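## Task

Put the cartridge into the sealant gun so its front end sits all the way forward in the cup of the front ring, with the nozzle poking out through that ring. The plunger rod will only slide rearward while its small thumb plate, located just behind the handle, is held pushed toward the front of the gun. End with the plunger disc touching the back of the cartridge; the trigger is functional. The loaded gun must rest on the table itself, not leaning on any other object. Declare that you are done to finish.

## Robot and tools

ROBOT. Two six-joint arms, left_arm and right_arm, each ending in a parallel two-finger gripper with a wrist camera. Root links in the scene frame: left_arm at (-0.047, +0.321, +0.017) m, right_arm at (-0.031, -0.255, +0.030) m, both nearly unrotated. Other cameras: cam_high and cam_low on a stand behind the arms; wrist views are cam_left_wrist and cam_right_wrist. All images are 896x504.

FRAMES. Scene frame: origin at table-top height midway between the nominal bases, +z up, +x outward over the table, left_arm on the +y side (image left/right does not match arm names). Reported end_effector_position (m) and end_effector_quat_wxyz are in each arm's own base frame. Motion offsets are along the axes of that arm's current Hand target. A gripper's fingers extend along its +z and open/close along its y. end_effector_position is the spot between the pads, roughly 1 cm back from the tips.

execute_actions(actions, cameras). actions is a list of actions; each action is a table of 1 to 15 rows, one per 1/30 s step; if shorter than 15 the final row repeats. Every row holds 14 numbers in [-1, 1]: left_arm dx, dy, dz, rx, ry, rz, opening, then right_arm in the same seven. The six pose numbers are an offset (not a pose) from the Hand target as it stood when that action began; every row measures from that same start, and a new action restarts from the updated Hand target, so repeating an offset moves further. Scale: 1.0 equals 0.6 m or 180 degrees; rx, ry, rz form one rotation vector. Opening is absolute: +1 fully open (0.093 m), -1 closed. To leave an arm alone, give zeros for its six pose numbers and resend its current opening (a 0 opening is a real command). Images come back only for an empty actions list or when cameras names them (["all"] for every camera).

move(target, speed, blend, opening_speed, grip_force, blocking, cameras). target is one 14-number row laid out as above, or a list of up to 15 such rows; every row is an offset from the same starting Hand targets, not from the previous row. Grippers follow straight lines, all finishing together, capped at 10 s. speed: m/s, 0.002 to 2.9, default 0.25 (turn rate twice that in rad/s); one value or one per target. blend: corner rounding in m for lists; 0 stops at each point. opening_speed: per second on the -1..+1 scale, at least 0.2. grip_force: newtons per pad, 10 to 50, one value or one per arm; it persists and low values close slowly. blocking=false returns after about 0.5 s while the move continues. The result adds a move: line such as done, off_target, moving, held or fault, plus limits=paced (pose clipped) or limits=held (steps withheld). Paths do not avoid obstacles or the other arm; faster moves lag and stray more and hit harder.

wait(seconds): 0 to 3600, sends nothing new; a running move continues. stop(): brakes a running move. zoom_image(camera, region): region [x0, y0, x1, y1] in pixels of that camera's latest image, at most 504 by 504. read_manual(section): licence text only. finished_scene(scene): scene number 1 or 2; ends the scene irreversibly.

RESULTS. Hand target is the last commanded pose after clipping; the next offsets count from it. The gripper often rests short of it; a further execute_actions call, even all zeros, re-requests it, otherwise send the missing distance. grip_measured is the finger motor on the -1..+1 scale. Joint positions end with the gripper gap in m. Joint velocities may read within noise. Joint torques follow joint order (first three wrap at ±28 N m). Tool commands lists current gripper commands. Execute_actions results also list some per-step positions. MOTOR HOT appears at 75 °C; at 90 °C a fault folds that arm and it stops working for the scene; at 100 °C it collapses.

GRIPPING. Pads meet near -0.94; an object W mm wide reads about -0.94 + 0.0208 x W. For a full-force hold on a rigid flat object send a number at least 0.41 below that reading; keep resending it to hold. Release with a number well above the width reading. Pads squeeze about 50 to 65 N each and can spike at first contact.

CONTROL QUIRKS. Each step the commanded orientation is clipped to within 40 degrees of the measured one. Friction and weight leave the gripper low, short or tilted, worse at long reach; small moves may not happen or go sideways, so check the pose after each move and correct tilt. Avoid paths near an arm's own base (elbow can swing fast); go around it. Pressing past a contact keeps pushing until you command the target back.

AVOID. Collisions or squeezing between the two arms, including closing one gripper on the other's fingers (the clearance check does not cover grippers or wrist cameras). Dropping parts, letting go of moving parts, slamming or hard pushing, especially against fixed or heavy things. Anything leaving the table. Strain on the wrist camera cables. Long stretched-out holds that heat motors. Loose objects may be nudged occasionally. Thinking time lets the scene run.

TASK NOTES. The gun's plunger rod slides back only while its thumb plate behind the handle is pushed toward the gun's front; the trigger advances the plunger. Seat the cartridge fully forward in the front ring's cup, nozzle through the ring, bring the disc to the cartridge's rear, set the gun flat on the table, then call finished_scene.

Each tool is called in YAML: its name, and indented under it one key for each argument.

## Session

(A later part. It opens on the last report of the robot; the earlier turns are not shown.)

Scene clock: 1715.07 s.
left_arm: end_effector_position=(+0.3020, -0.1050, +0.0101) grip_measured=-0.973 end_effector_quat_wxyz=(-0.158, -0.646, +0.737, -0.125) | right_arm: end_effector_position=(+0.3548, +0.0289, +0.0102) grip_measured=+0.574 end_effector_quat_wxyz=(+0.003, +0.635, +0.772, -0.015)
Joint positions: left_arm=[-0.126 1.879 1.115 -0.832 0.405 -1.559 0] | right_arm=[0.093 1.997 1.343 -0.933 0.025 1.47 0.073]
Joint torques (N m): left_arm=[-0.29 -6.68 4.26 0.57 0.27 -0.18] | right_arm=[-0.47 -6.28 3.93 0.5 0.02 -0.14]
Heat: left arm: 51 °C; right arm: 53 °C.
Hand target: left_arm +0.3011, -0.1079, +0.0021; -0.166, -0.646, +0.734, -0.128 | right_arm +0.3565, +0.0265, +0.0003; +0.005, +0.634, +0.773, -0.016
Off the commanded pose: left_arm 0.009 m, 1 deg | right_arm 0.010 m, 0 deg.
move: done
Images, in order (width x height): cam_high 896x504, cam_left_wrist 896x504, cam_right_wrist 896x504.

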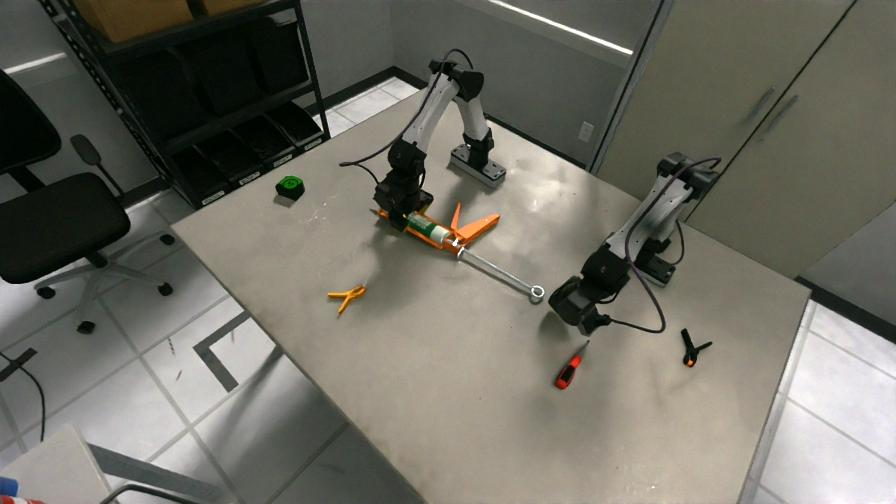

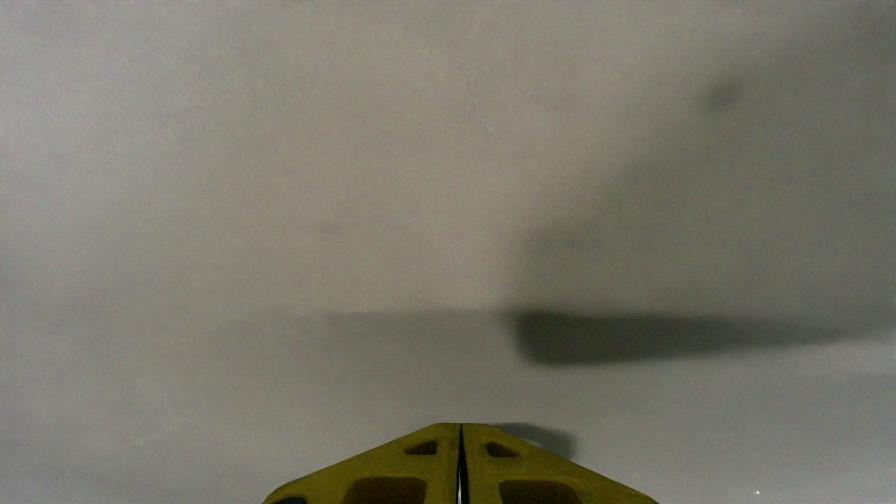

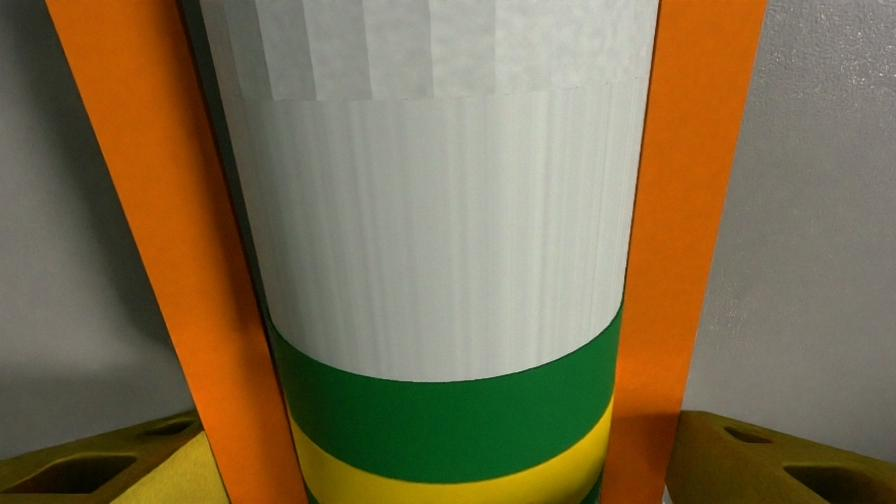

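move:
  target: [0.0742,-0.0227,0.0326,0,0,0,-1,0,0,0,0,0,0,0.16]
  speed: 0.04
  cameras: ["cam_right_wrist","cam_left_wrist","cam_high"]

zoom_image:
  camera: "cam_high"
  region: [430, 220, 590, 320]

Scene clock: 1721.70 s.
left_arm: end_effector_position=(+0.2964, -0.1386, +0.0023) grip_measured=-0.973 end_effector_quat_wxyz=(-0.161, -0.656, +0.730, -0.103) | right_arm: end_effector_position=(+0.3548, +0.0251, +0.0102) grip_measured=+0.574 end_effector_quat_wxyz=(+0.007, +0.636, +0.771, -0.020)
Joint positions: left_arm=[-0.243 1.909 1.126 -0.8 0.385 -1.705 0] | right_arm=[0.088 1.997 1.343 -0.935 0.037 1.467 0.073]
Joint torques (N m): left_arm=[-3.06 -6.24 7.83 0.78 0.44 -0.3] | right_arm=[0.1 -6.23 3.96 0.49 0.04 -0.06]
Heat: left arm: 50 °C; right arm: 53 °C.
Hand target: left_arm +0.3081, -0.1580, +0.0020; -0.166, -0.646, +0.734, -0.128 | right_arm +0.3565, +0.0266, +0.0003; +0.005, +0.634, +0.773, -0.016
Off the commanded pose: left_arm 0.023 m, 3 deg | right_arm 0.010 m, 1 deg.
move: off_target (left_arm)
Images, in order (width x height): cam_high 896x504, cam_left_wrist 896x504, cam_right_wrist 896x504.

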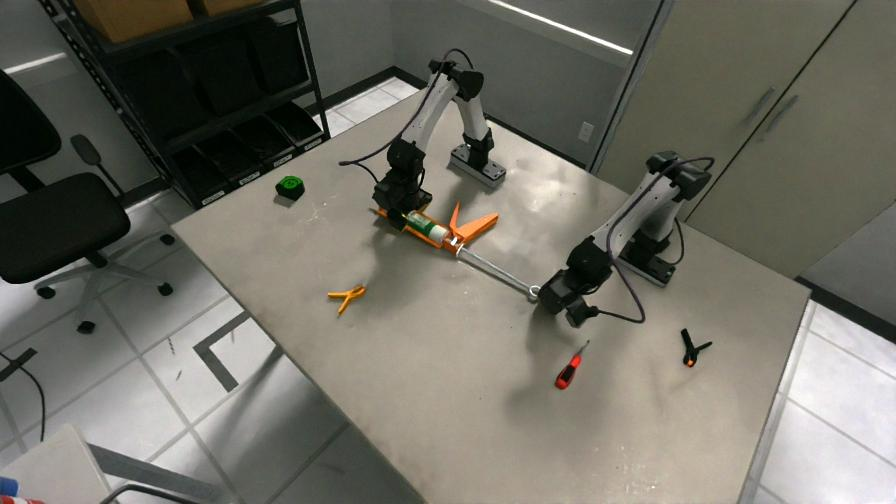

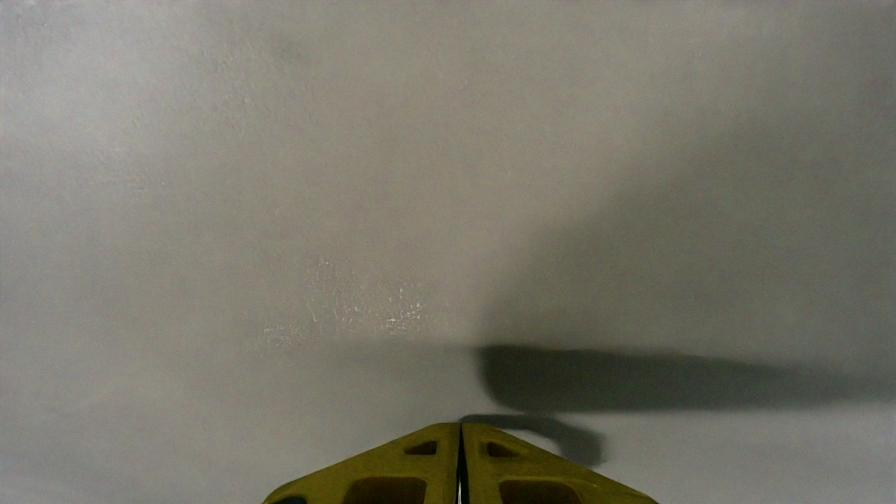

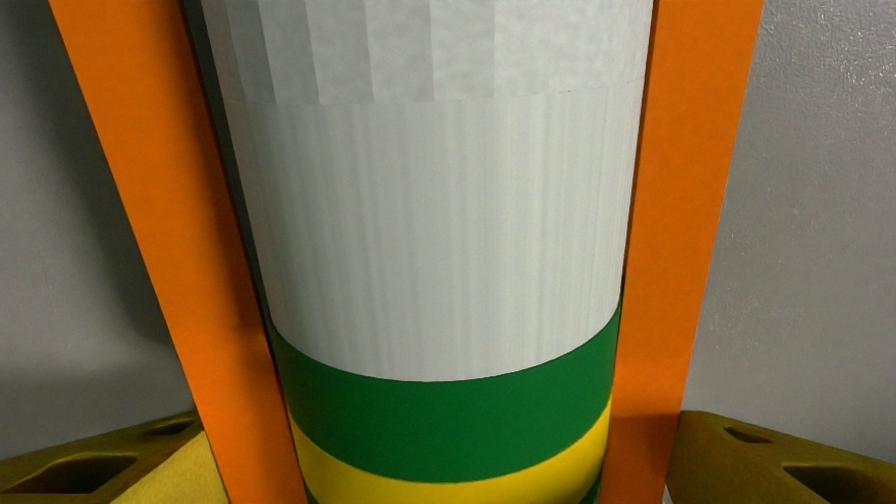

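Scaled by 3.150 from the camera's image (finer frame: 1280x720).

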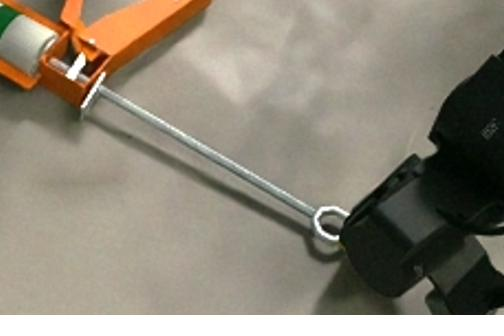

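move:
  target: [0.0297,-0.009,0.013,0,0,0,-1,0.0255,0.003,0,0,0,0,0.16]
  speed: 0.03
  cameras: ["cam_right_wrist","cam_high"]

zoom_image:
  camera: "cam_high"
  region: [430, 220, 590, 320]

Scene clock: 1725.90 s.
left_arm: end_effector_position=(+0.2999, -0.1431, -0.0004) grip_measured=-0.973 end_effector_quat_wxyz=(-0.142, -0.666, +0.728, -0.085) | right_arm: end_effector_position=(+0.3525, +0.0227, +0.0107) grip_measured=+0.574 end_effector_quat_wxyz=(+0.018, +0.641, +0.767, -0.037)
Joint positions: left_arm=[-0.279 1.924 1.15 -0.8 0.333 -1.76 0] | right_arm=[0.101 1.997 1.343 -0.946 0.077 1.495 0.073]
Joint torques (N m): left_arm=[-4.53 -6.22 8.53 0.87 0.95 -0.31] | right_arm=[2.76 -6.17 3.89 0.55 -0.36 0.21]
Heat: left arm: 49 °C; right arm: 52 °C.
Hand target: left_arm +0.3110, -0.1779, +0.0020; -0.166, -0.646, +0.734, -0.128 | right_arm +0.3553, +0.0418, -0.0001; +0.005, +0.634, +0.773, -0.016
Off the commanded pose: left_arm 0.037 m, 6 deg | right_arm 0.022 m, 3 deg.
move: off_target (left_arm, right_arm)
Images, in order (width x height): cam_high 896x504, cam_right_wrist 896x504.

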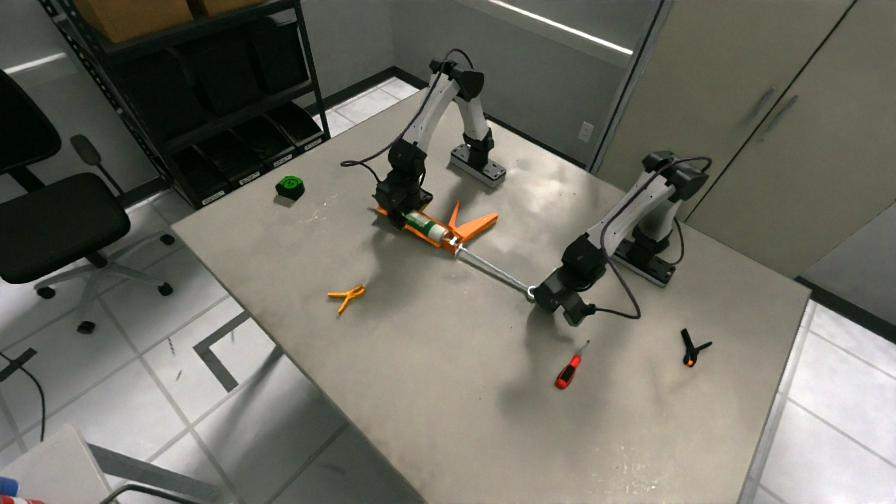

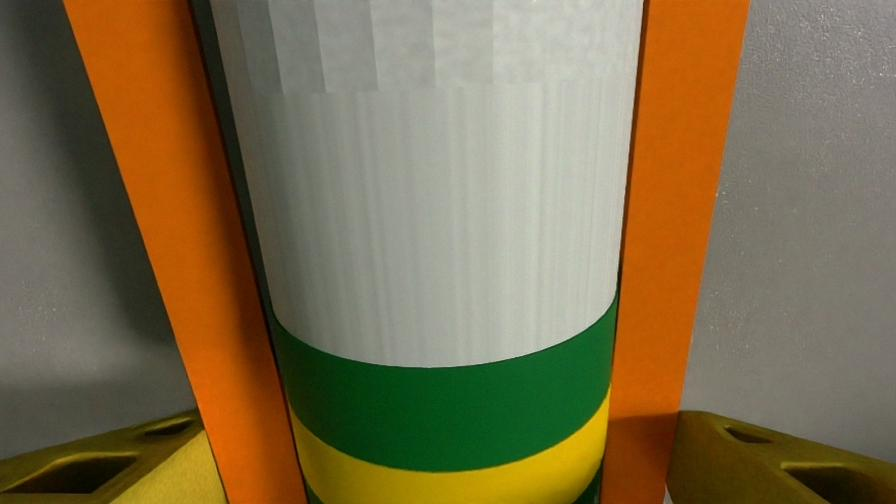

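Scaled by 3.150 from the camera's image (finer frame: 1280x720).

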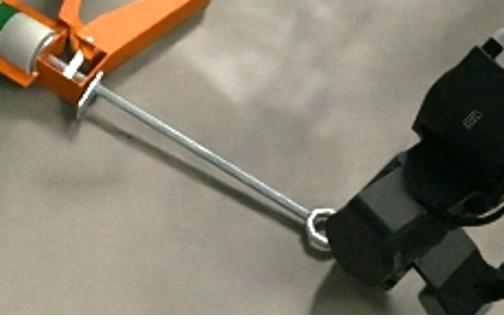

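move:
  target:
    - [-0.08,0.0245,-0.035,0,0,0,-1,-0.0255,-0.003,0,0,0,0,0.16]
    - [-0.12,0.0367,-0.0525,0,0,0,-1,-0.0255,-0.003,0,0,0,0,0.16]
  speed: 0.05
  cameras: ["cam_right_wrist","cam_high"]

move:
  target:
    - [0,0,0,0,0,0,-1,0,0,0,0,0,0,0.9]
    - [0,0,-0.15,0,0,0,-1,0,0,-0.1,0,0,0,0.9]
  speed: 0.15
  opening_speed: 0.8
  cameras: ["cam_right_wrist"]

Scene clock: 1733.40 s.
left_arm: end_effector_position=(+0.3049, -0.0976, -0.0039) grip_measured=-0.973 end_effector_quat_wxyz=(-0.161, -0.647, +0.735, -0.123) | right_arm: end_effector_position=(+0.3537, +0.0237, +0.0100) grip_measured=+0.574 end_effector_quat_wxyz=(+0.009, +0.638, +0.770, -0.026)
Joint positions: left_arm=[-0.1 1.922 1.108 -0.798 0.406 -1.535 0] | right_arm=[0.09 1.998 1.343 -0.94 0.05 1.475 0.073]
Joint torques (N m): left_arm=[0.51 -11.07 4.05 0.05 0.22 -0.08] | right_arm=[-0.2 -6.34 3.96 0.54 -0.15 -0.14]
Heat: left arm: 49 °C; right arm: 52 °C.
Hand target: left_arm +0.2995, -0.0972, +0.0020; -0.166, -0.646, +0.734, -0.128 | right_arm +0.3566, +0.0265, +0.0003; +0.005, +0.634, +0.773, -0.016
Off the commanded pose: left_arm 0.008 m, 1 deg | right_arm 0.010 m, 1 deg.
move: done
Images, in order (width x height): cam_high 896x504, cam_right_wrist 896x504.

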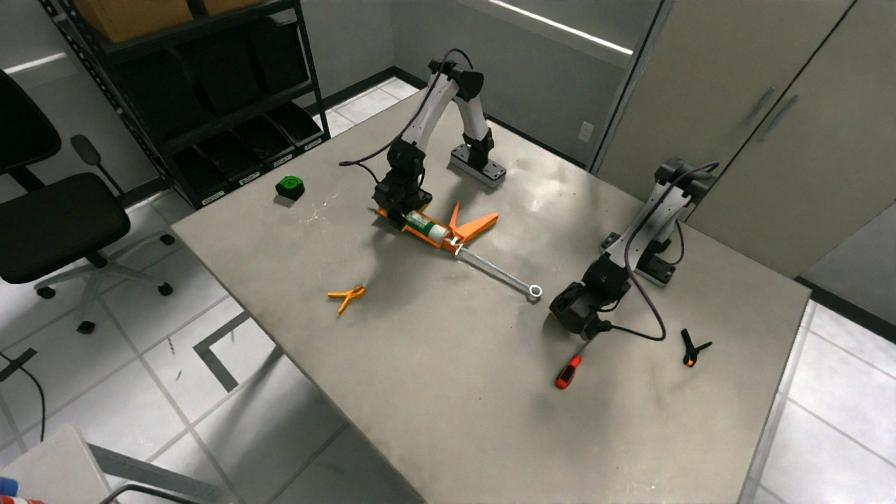

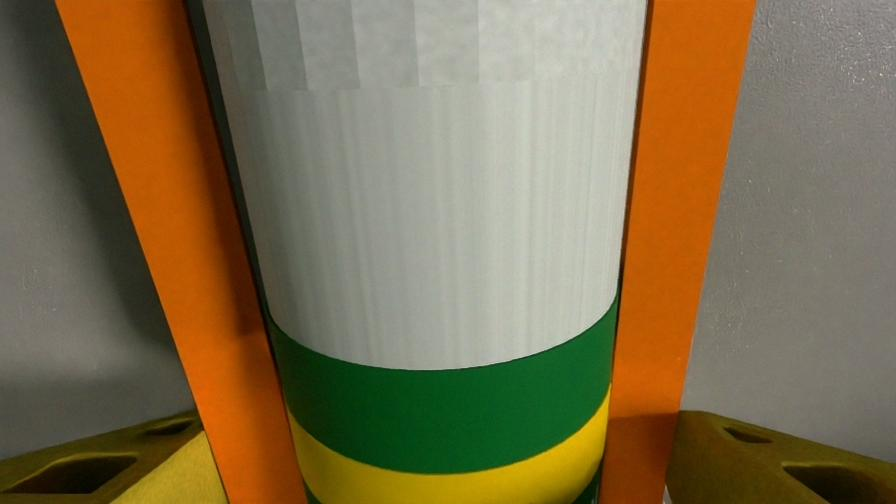

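Scene clock: 1736.80 s.
left_arm: end_effector_position=(+0.3009, -0.0623, +0.0726) grip_measured=-0.973 end_effector_quat_wxyz=(-0.174, -0.648, +0.733, -0.117) | right_arm: end_effector_position=(+0.3505, +0.0255, +0.0447) grip_measured=+0.898 end_effector_quat_wxyz=(-0.005, +0.638, +0.770, -0.031)
Joint positions: left_arm=[0.014 1.817 1.297 -1.168 0.406 -1.409 0] | right_arm=[0.09 1.965 1.441 -1.098 0.037 1.475 0.088]
Joint torques (N m): left_arm=[0.53 -9.35 8.65 -0.15 0.13 -0.09] | right_arm=[0.34 -9.43 7.83 -0.2 -0.05 -0.09]
Heat: left arm: 49 °C; right arm: 52 °C.
Hand target: left_arm +0.3065, -0.0609, +0.0840; -0.166, -0.646, +0.734, -0.128 | right_arm +0.3572, +0.0283, +0.0602; +0.005, +0.634, +0.773, -0.016
Off the commanded pose: left_arm 0.013 m, 2 deg | right_arm 0.017 m, 2 deg.
move: off_target (left_arm, right_arm)

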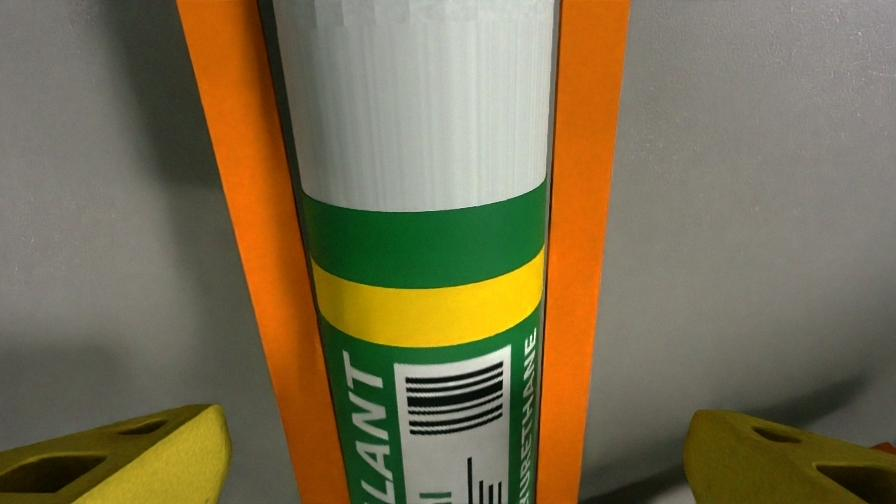

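move:
  target:
    - [0,0,0,0,0,0,-1,0.02,0,-0.06,0,0,0,0.9]
    - [0,0,0,0,0,0,-1,0.298,0,-0.06,0,0,0,0.9]
  speed: 0.2
  blend: 0.01
  cameras: ["cam_right_wrist"]

zoom_image:
  camera: "cam_right_wrist"
  region: [320, 0, 560, 150]

Scene clock: 1743.60 s.
left_arm: end_effector_position=(+0.3009, -0.0623, +0.0726) grip_measured=-0.973 end_effector_quat_wxyz=(-0.174, -0.648, +0.733, -0.117) | right_arm: end_effector_position=(+0.3202, +0.2017, +0.0900) grip_measured=+0.898 end_effector_quat_wxyz=(+0.008, +0.624, +0.781, -0.013)
Joint positions: left_arm=[0.014 1.817 1.297 -1.168 0.406 -1.409 0] | right_arm=[0.573 2.008 1.687 -1.269 0.024 1.921 0.088]
Joint torques (N m): left_arm=[0.59 -9.31 8.61 -0.16 0.11 -0.08] | right_arm=[0.2 -6.57 8.24 -0.15 -0.03 0.33]
Heat: left arm: 49 °C; right arm: 52 °C.
Hand target: left_arm +0.3065, -0.0609, +0.0840; -0.166, -0.646, +0.734, -0.128 | right_arm +0.3224, +0.2048, +0.0912; +0.005, +0.634, +0.773, -0.016
Off the commanded pose: left_arm 0.013 m, 2 deg | right_arm 0.004 m, 1 deg.
move: done

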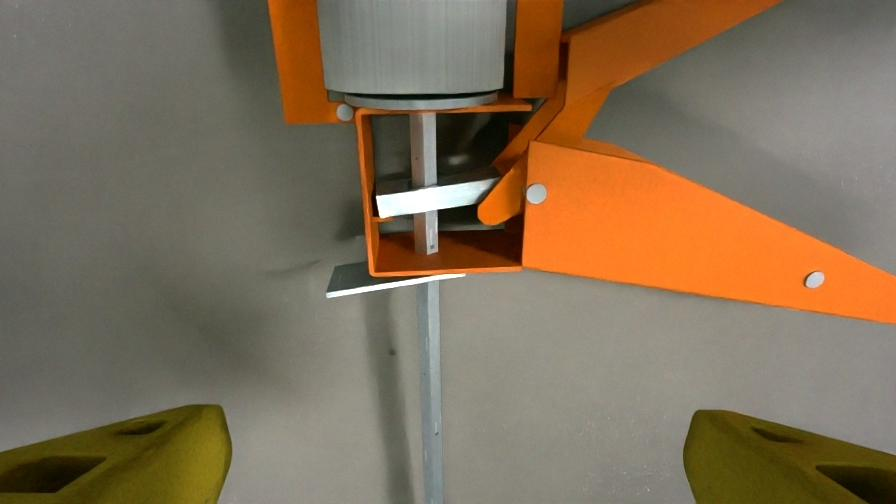

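Scaled by 2.100 from the camera's image (finer frame: 1280x720).

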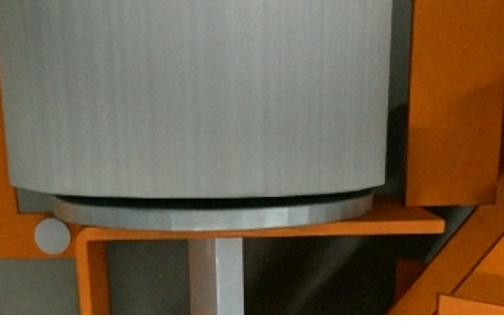

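move:
  target: [0,0,0,0,0,0,-1,-0.094,0.0043,-0.02,0,0,-0.5,-1]
  speed: 0.25
  cameras: ["cam_right_wrist"]

Scene clock: 1760.67 s.
left_arm: end_effector_position=(+0.3009, -0.0623, +0.0726) grip_measured=-0.973 end_effector_quat_wxyz=(-0.174, -0.648, +0.733, -0.117) | right_arm: end_effector_position=(+0.3394, +0.1538, +0.0932) grip_measured=-0.989 end_effector_quat_wxyz=(-0.013, -0.094, +0.995, -0.017)
Joint positions: left_arm=[0.014 1.817 1.297 -1.168 0.406 -1.409 0] | right_arm=[0.436 1.999 1.687 -1.294 0.024 0.248 0]
Joint torques (N m): left_arm=[0.58 -9.37 8.64 -0.16 0.13 -0.1] | right_arm=[-0.58 -10.45 5.61 -0.04 -0.03 -0.16]
Heat: left arm: 49 °C; right arm: 53 °C.
Hand target: left_arm +0.3065, -0.0609, +0.0840; -0.166, -0.646, +0.734, -0.128 | right_arm +0.3362, +0.1503, +0.1047; -0.007, -0.099, +0.995, -0.015
Off the commanded pose: left_arm 0.013 m, 2 deg | right_arm 0.012 m, 1 deg.
move: off_target (right_arm)

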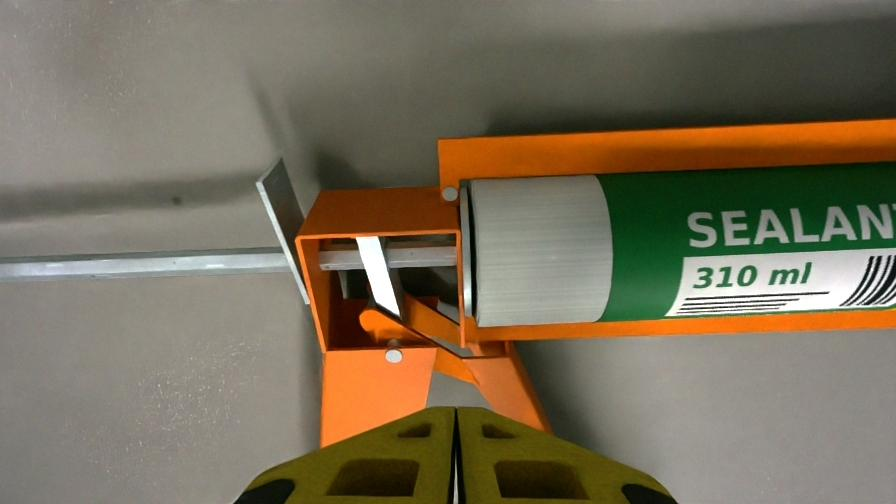

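zoom_image:
  camera: "cam_right_wrist"
  region: [420, 160, 540, 350]

Scaled by 2.653 from the camera's image (finer frame: 1280x720).

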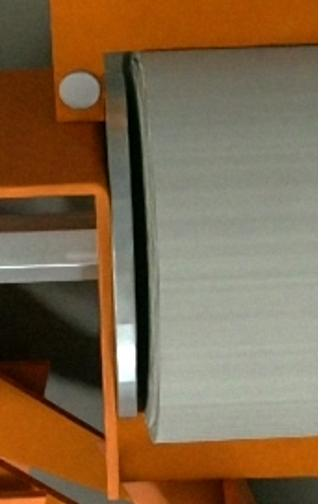

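move:
  target: [0,0,0,0,0,0,-1,0.09,0,0,0,0,0,1]
  speed: 0.2
  cameras: ["cam_right_wrist"]

Scene clock: 1772.97 s.
left_arm: end_effector_position=(+0.3009, -0.0623, +0.0726) grip_measured=-0.973 end_effector_quat_wxyz=(-0.174, -0.648, +0.733, -0.117) | right_arm: end_effector_position=(+0.2801, +0.1367, +0.1023) grip_measured=+1.000 end_effector_quat_wxyz=(-0.029, -0.110, +0.993, -0.023)
Joint positions: left_arm=[0.014 1.817 1.297 -1.168 0.406 -1.409 0] | right_arm=[0.467 1.792 1.445 -1.294 0.024 0.248 0.093]
Joint torques (N m): left_arm=[0.53 -9.37 8.68 -0.16 0.12 -0.08] | right_arm=[0.68 -8.53 4.3 0.41 -0.06 0.28]
Heat: left arm: 49 °C; right arm: 53 °C.
Hand target: left_arm +0.3065, -0.0609, +0.0840; -0.166, -0.646, +0.734, -0.128 | right_arm +0.2833, +0.1398, +0.1058; -0.007, -0.099, +0.995, -0.015
Off the commanded pose: left_arm 0.013 m, 2 deg | right_arm 0.006 m, 3 deg.
move: off_target (right_arm)

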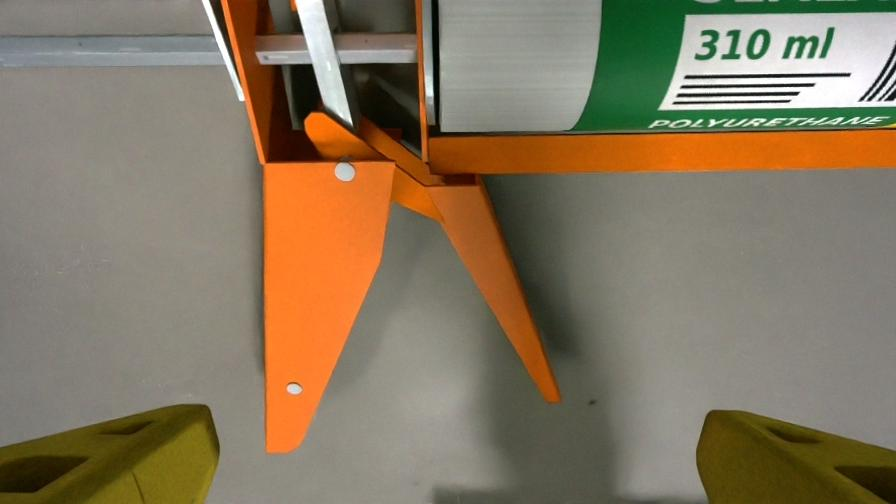

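move:
  target: [0,0,0,0,0,0,-1,-0.0167,0.03,0.08,0,-0.0667,0,1]
  speed: 0.12
  cameras: ["cam_right_wrist"]

Scene clock: 1783.33 s.
left_arm: end_effector_position=(+0.3009, -0.0623, +0.0726) grip_measured=-0.973 end_effector_quat_wxyz=(-0.174, -0.648, +0.733, -0.117) | right_arm: end_effector_position=(+0.2827, +0.1559, +0.0526) grip_measured=+1.000 end_effector_quat_wxyz=(+0.069, -0.112, +0.991, -0.007)
Joint positions: left_arm=[0.014 1.817 1.297 -1.168 0.406 -1.409 0] | right_arm=[0.541 1.705 1.132 -0.878 0.071 0.312 0.093]
Joint torques (N m): left_arm=[0.54 -9.37 8.65 -0.16 0.12 -0.09] | right_arm=[0.69 -7.71 4.33 0.97 0.13 0.31]
Heat: left arm: 49 °C; right arm: 53 °C.
Hand target: left_arm +0.3065, -0.0609, +0.0840; -0.166, -0.646, +0.734, -0.128 | right_arm +0.2890, +0.1578, +0.0571; +0.097, -0.100, +0.990, -0.004
Off the commanded pose: left_arm 0.013 m, 2 deg | right_arm 0.008 m, 3 deg.
move: off_target (right_arm)

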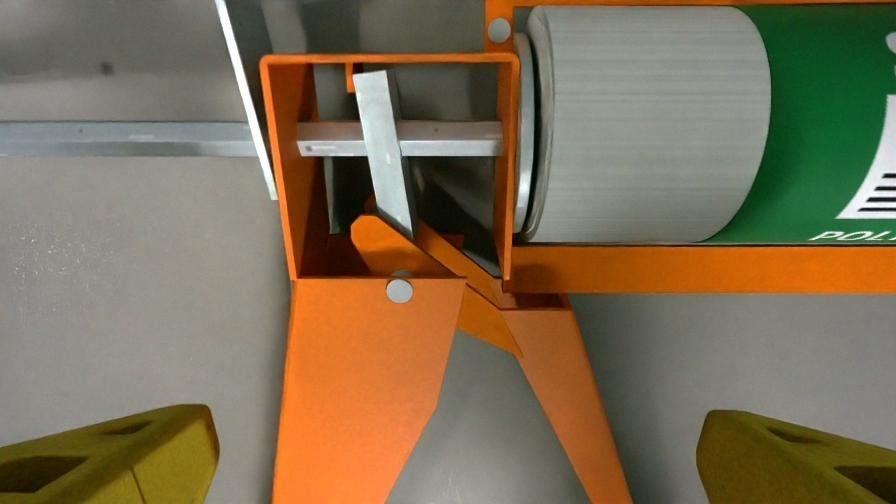

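move:
  target: [0,0,0,0,0,0,-1,0.015,0.007,0.052,0,0,0,1]
  speed: 0.08
  cameras: ["cam_right_wrist"]

Scene clock: 1792.33 s.
left_arm: end_effector_position=(+0.3009, -0.0623, +0.0726) grip_measured=-0.973 end_effector_quat_wxyz=(-0.174, -0.648, +0.733, -0.117) | right_arm: end_effector_position=(+0.2816, +0.1598, +0.0326) grip_measured=+1.000 end_effector_quat_wxyz=(+0.088, -0.111, +0.990, +0.000)
Joint positions: left_arm=[0.014 1.817 1.297 -1.168 0.406 -1.409 0] | right_arm=[0.555 1.705 1.041 -0.748 0.074 0.326 0.093]
Joint torques (N m): left_arm=[0.58 -9.39 8.65 -0.17 0.12 -0.08] | right_arm=[0.55 -4.21 4.14 1.04 0.19 0.32]
Heat: left arm: 50 °C; right arm: 53 °C.
Hand target: left_arm +0.3065, -0.0609, +0.0840; -0.166, -0.646, +0.734, -0.128 | right_arm +0.2855, +0.1606, +0.0246; +0.097, -0.100, +0.990, -0.004
Off the commanded pose: left_arm 0.013 m, 2 deg | right_arm 0.009 m, 2 deg.
move: done

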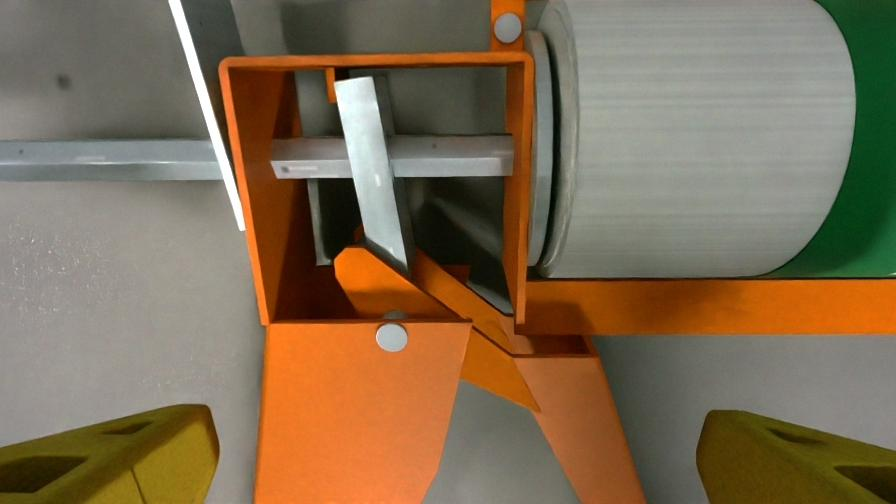

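move:
  target: [0,0,0,0,0,0,-1,0.004,0.006,0.036,0,0,0,1]
  speed: 0.06
  cameras: ["cam_right_wrist"]

Scene clock: 1798.03 s.
left_arm: end_effector_position=(+0.3009, -0.0623, +0.0726) grip_measured=-0.973 end_effector_quat_wxyz=(-0.174, -0.648, +0.733, -0.117) | right_arm: end_effector_position=(+0.2830, +0.1632, +0.0099) grip_measured=+1.000 end_effector_quat_wxyz=(+0.087, -0.111, +0.990, +0.000)
Joint positions: left_arm=[0.014 1.817 1.297 -1.168 0.406 -1.409 0] | right_arm=[0.562 1.758 1.004 -0.66 0.076 0.334 0.093]
Joint torques (N m): left_arm=[0.58 -9.36 8.59 -0.15 0.11 -0.08] | right_arm=[0.57 -4.63 4.04 1.04 0.19 0.28]
Heat: left arm: 50 °C; right arm: 52 °C.
Hand target: left_arm +0.3065, -0.0609, +0.0840; -0.166, -0.646, +0.734, -0.128 | right_arm +0.2866, +0.1638, +0.0028; +0.097, -0.100, +0.990, -0.004
Off the commanded pose: left_arm 0.013 m, 2 deg | right_arm 0.008 m, 2 deg.
move: done

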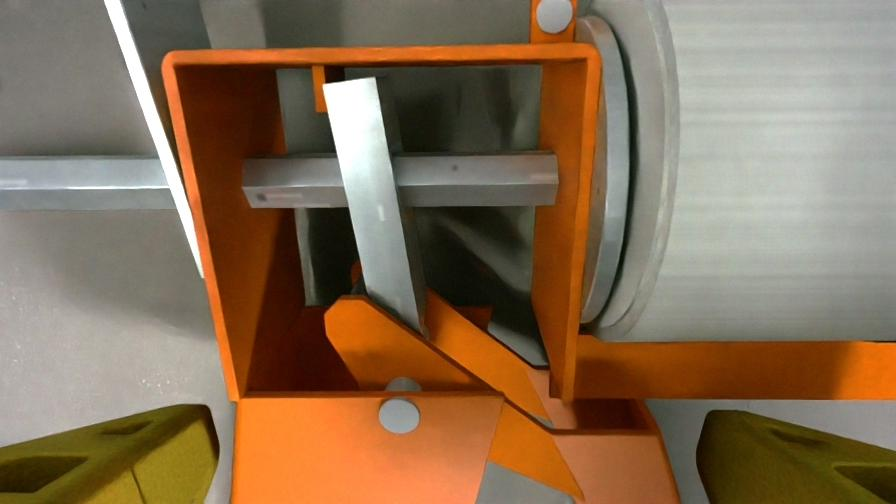

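zoom_image:
  camera: "cam_right_wrist"
  region: [520, 0, 720, 350]

Scaled by 1.440 from the camera's image (finer frame: 1280x720).

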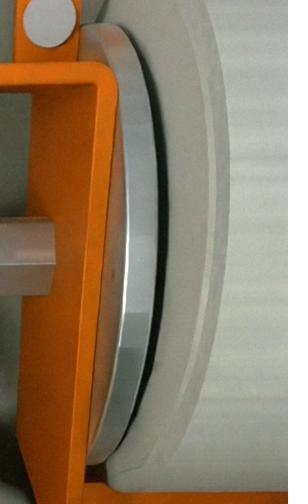

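move:
  target: [0,0,0,0,0,0,-1,0,0,0,0,0,0,0.4]
  opening_speed: 0.4
  cameras: ["cam_right_wrist"]

Scene clock: 1805.97 s.
left_arm: end_effector_position=(+0.3009, -0.0623, +0.0726) grip_measured=-0.973 end_effector_quat_wxyz=(-0.174, -0.648, +0.733, -0.117) | right_arm: end_effector_position=(+0.2829, +0.1625, +0.0096) grip_measured=+0.403 end_effector_quat_wxyz=(+0.087, -0.100, +0.991, -0.001)
Joint positions: left_arm=[0.014 1.817 1.297 -1.168 0.406 -1.409 0] | right_arm=[0.562 1.758 1.002 -0.66 0.079 0.355 0.065]
Joint torques (N m): left_arm=[0.55 -9.35 8.61 -0.15 0.13 -0.09] | right_arm=[0.69 -4.71 4.25 0.98 0.13 0.17]
Heat: left arm: 50 °C; right arm: 51 °C.
Hand target: left_arm +0.3065, -0.0609, +0.0840; -0.166, -0.646, +0.734, -0.128 | right_arm +0.2867, +0.1638, +0.0028; +0.097, -0.100, +0.990, -0.004
Off the commanded pose: left_arm 0.013 m, 2 deg | right_arm 0.008 m, 1 deg.
move: done

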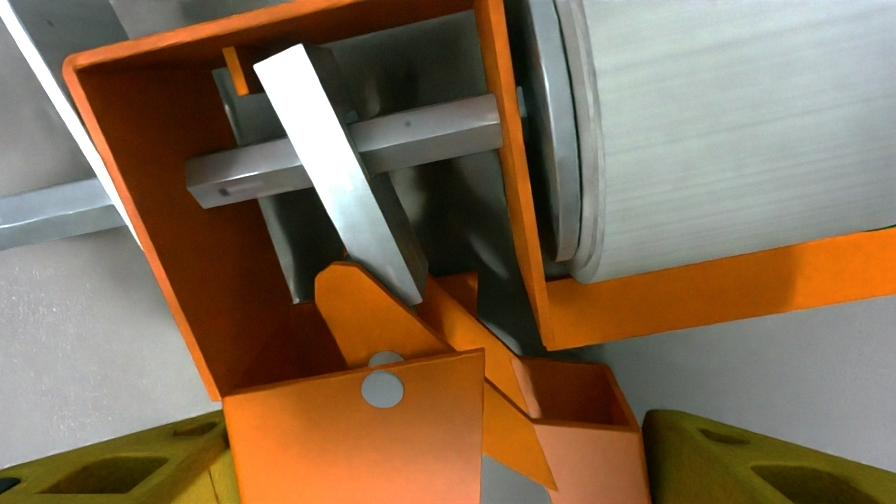

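zoom_image:
  camera: "cam_right_wrist"
  region: [460, 0, 660, 300]

Scaled by 1.680 from the camera's image (finer frame: 1280x720).

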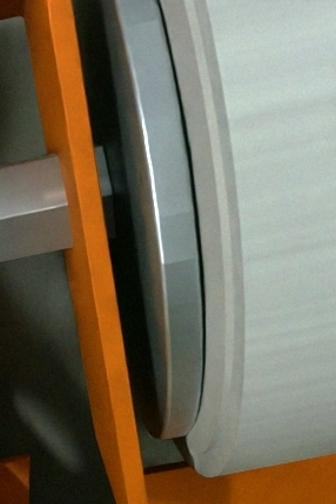

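move:
  target: [0,0,0,0,0,0,-1,0,0,0,0,0,0,0.15]
  opening_speed: 0.3
  cameras: ["cam_right_wrist","cam_high"]

zoom_image:
  camera: "cam_right_wrist"
  region: [400, 0, 700, 350]

Scene clock: 1812.43 s.
left_arm: end_effector_position=(+0.3009, -0.0623, +0.0726) grip_measured=-0.973 end_effector_quat_wxyz=(-0.174, -0.648, +0.733, -0.117) | right_arm: end_effector_position=(+0.2829, +0.1625, +0.0096) grip_measured=+0.388 end_effector_quat_wxyz=(+0.087, -0.100, +0.991, -0.001)
Joint positions: left_arm=[0.014 1.817 1.297 -1.168 0.406 -1.409 0] | right_arm=[0.562 1.758 1.002 -0.66 0.079 0.355 0.064]
Joint torques (N m): left_arm=[0.59 -9.35 8.62 -0.16 0.12 -0.08] | right_arm=[0.66 -4.62 4.14 1.03 0.15 0.17]
Heat: left arm: 50 °C; right arm: 50 °C.
Hand target: left_arm +0.3065, -0.0609, +0.0840; -0.166, -0.646, +0.734, -0.128 | right_arm +0.2867, +0.1638, +0.0028; +0.097, -0.100, +0.990, -0.004
Off the commanded pose: left_arm 0.013 m, 2 deg | right_arm 0.008 m, 1 deg.
move: done
Images, in order (width x height): cam_high 896x504, cam_right_wrist 896x504.

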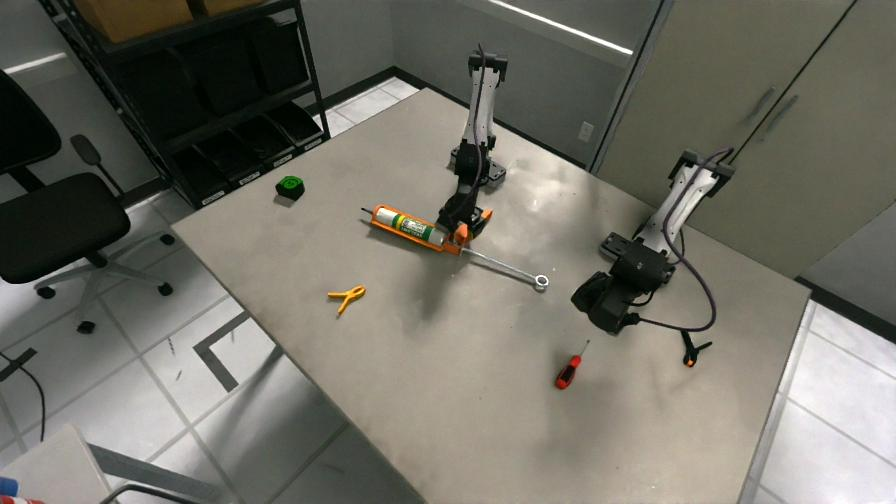

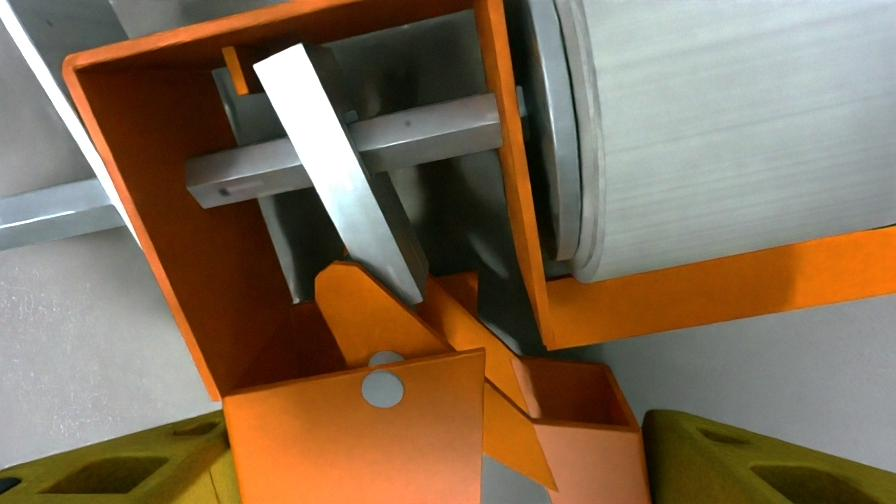

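Scaled by 1.440 from the camera's image (finer frame: 1280x720).

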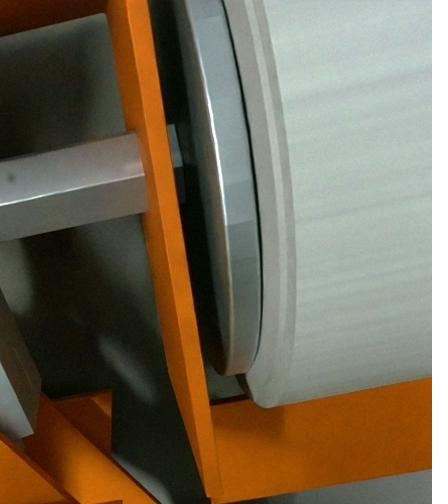

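move:
  target: [0,0,0,0,0,0,-1,0,0,0,0,0,0,0.95]
  opening_speed: 0.6
  cameras: ["cam_right_wrist"]

zoom_image:
  camera: "cam_right_wrist"
  region: [400, 0, 700, 350]

Scene clock: 1819.63 s.
left_arm: end_effector_position=(+0.3009, -0.0623, +0.0726) grip_measured=-0.973 end_effector_quat_wxyz=(-0.174, -0.648, +0.733, -0.117) | right_arm: end_effector_position=(+0.2864, +0.1616, +0.0102) grip_measured=+0.948 end_effector_quat_wxyz=(+0.095, -0.104, +0.990, -0.006)
Joint positions: left_arm=[0.014 1.817 1.297 -1.168 0.406 -1.409 0] | right_arm=[0.562 1.758 1.002 -0.65 0.094 0.344 0.091]
Joint torques (N m): left_arm=[0.59 -9.33 8.62 -0.17 0.11 -0.08] | right_arm=[0.79 -4.57 4.19 0.98 0.09 0.17]
Heat: left arm: 50 °C; right arm: 49 °C.
Hand target: left_arm +0.3065, -0.0609, +0.0840; -0.166, -0.646, +0.734, -0.128 | right_arm +0.2867, +0.1638, +0.0028; +0.097, -0.100, +0.990, -0.004
Off the commanded pose: left_arm 0.013 m, 2 deg | right_arm 0.008 m, 1 deg.
move: done

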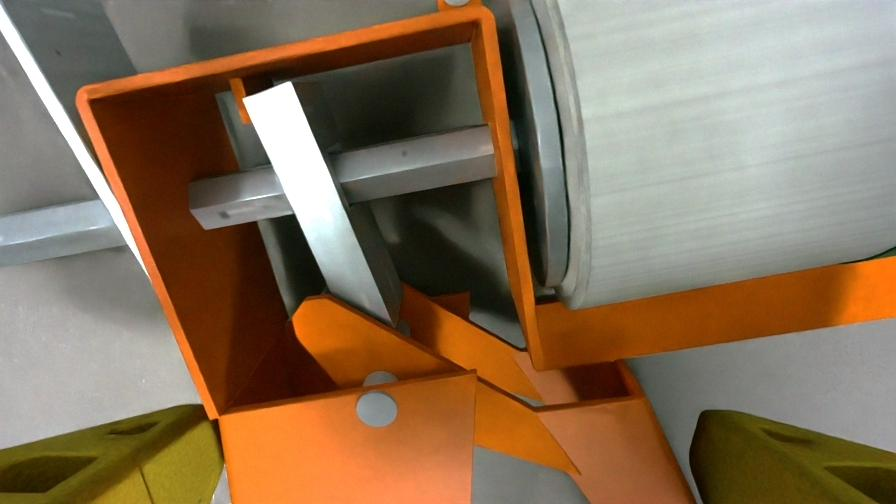

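Scaled by 1.440 from the camera's image (finer frame: 1280x720).

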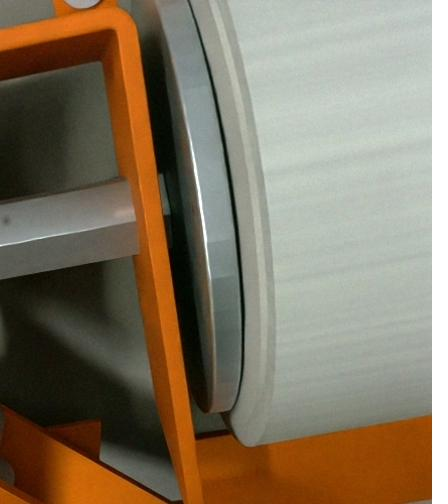

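move:
  target: [0,0,0,0,0,0,-1,0,0,0,0,0,0,0.15]
  opening_speed: 0.5
  cameras: ["cam_right_wrist"]

zoom_image:
  camera: "cam_right_wrist"
  region: [400, 0, 700, 350]

Scene clock: 1825.00 s.
left_arm: end_effector_position=(+0.3009, -0.0623, +0.0726) grip_measured=-0.973 end_effector_quat_wxyz=(-0.174, -0.648, +0.733, -0.117) | right_arm: end_effector_position=(+0.2864, +0.1613, +0.0099) grip_measured=+0.519 end_effector_quat_wxyz=(+0.095, -0.099, +0.991, -0.006)
Joint positions: left_arm=[0.014 1.817 1.297 -1.168 0.406 -1.409 0] | right_arm=[0.562 1.759 1.002 -0.65 0.096 0.355 0.07]
Joint torques (N m): left_arm=[0.54 -9.39 8.61 -0.17 0.12 -0.1] | right_arm=[0.64 -4.75 4.14 1 0.01 0.15]
Heat: left arm: 50 °C; right arm: 49 °C.
Hand target: left_arm +0.3065, -0.0609, +0.0840; -0.166, -0.646, +0.734, -0.128 | right_arm +0.2866, +0.1638, +0.0028; +0.097, -0.100, +0.990, -0.004
Off the commanded pose: left_arm 0.013 m, 2 deg | right_arm 0.007 m, 0 deg.
move: done

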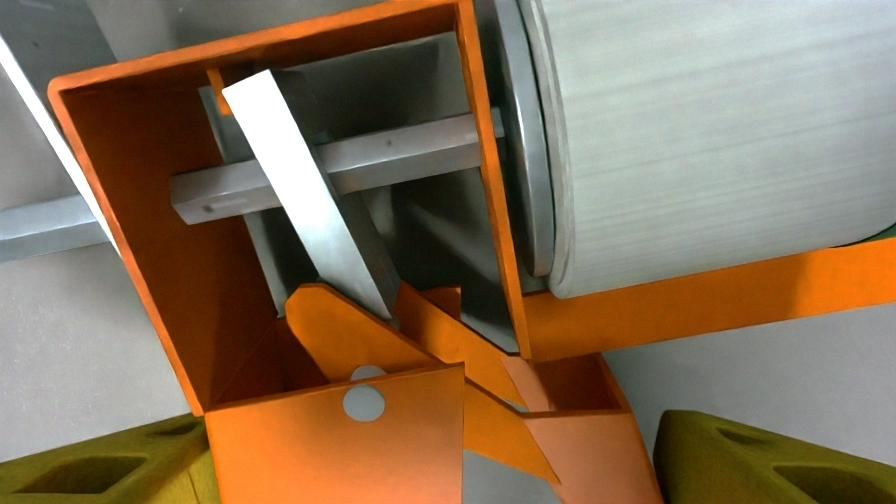

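Scaled by 1.440 from the camera's image (finer frame: 1280x720).

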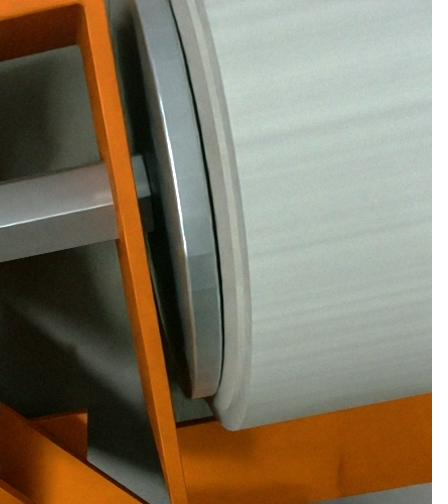

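move:
  target: [0,0,0,0,0,0,-1,0,0,0,0,0,0,0.95]
  opening_speed: 0.8

move:
  target: [0,0,0,0,0,0,-1,0,0,0,0,0,0,0.2]
  opening_speed: 0.6
  cameras: ["cam_right_wrist"]

Scene clock: 1829.50 s.
left_arm: end_effector_position=(+0.3009, -0.0623, +0.0726) grip_measured=-0.973 end_effector_quat_wxyz=(-0.174, -0.648, +0.733, -0.117) | right_arm: end_effector_position=(+0.2869, +0.1605, +0.0100) grip_measured=+0.948 end_effector_quat_wxyz=(+0.096, -0.104, +0.990, -0.010)
Joint positions: left_arm=[0.014 1.817 1.297 -1.168 0.406 -1.409 0] | right_arm=[0.562 1.759 1.002 -0.65 0.102 0.344 0.091]
Joint torques (N m): left_arm=[0.57 -9.37 8.64 -0.17 0.12 -0.11] | right_arm=[0.8 -4.88 4.23 0.96 0.01 0.19]
Heat: left arm: 50 °C; right arm: 48 °C.
Hand target: left_arm +0.3065, -0.0609, +0.0840; -0.166, -0.646, +0.734, -0.128 | right_arm +0.2866, +0.1638, +0.0028; +0.097, -0.100, +0.990, -0.004
Off the commanded pose: left_arm 0.013 m, 2 deg | right_arm 0.008 m, 1 deg.
move: done

Scene clock: 1832.23 s.
left_arm: end_effector_position=(+0.3009, -0.0623, +0.0726) grip_measured=-0.973 end_effector_quat_wxyz=(-0.174, -0.648, +0.733, -0.117) | right_arm: end_effector_position=(+0.2857, +0.1612, +0.0090) grip_measured=+0.299 end_effector_quat_wxyz=(+0.093, -0.097, +0.991, -0.006)
Joint positions: left_arm=[0.014 1.817 1.297 -1.168 0.406 -1.409 0] | right_arm=[0.562 1.761 1.001 -0.65 0.094 0.358 0.06]
Joint torques (N m): left_arm=[0.55 -9.37 8.62 -0.16 0.14 -0.08] | right_arm=[0.64 -4.85 4.16 0.93 0 0.15]
Heat: left arm: 50 °C; right arm: 48 °C.
Hand target: left_arm +0.3065, -0.0609, +0.0840; -0.166, -0.646, +0.734, -0.128 | right_arm +0.2867, +0.1638, +0.0029; +0.097, -0.100, +0.990, -0.004
Off the commanded pose: left_arm 0.013 m, 2 deg | right_arm 0.007 m, 1 deg.
move: done

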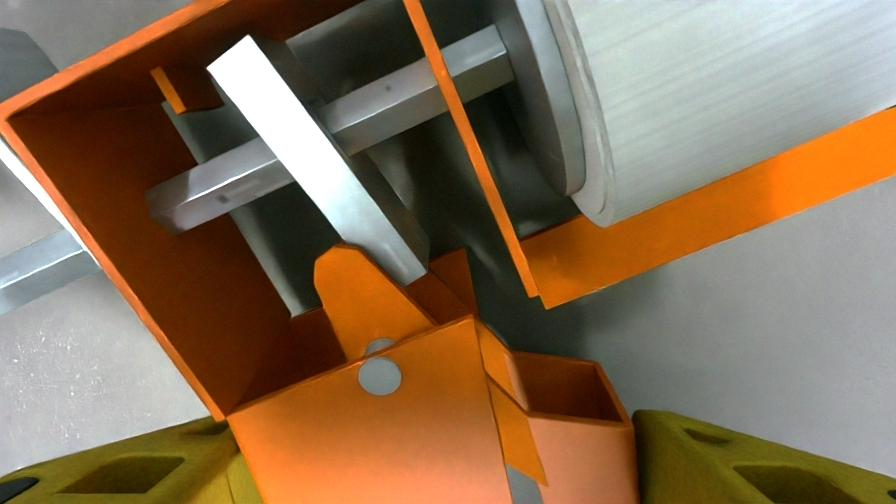

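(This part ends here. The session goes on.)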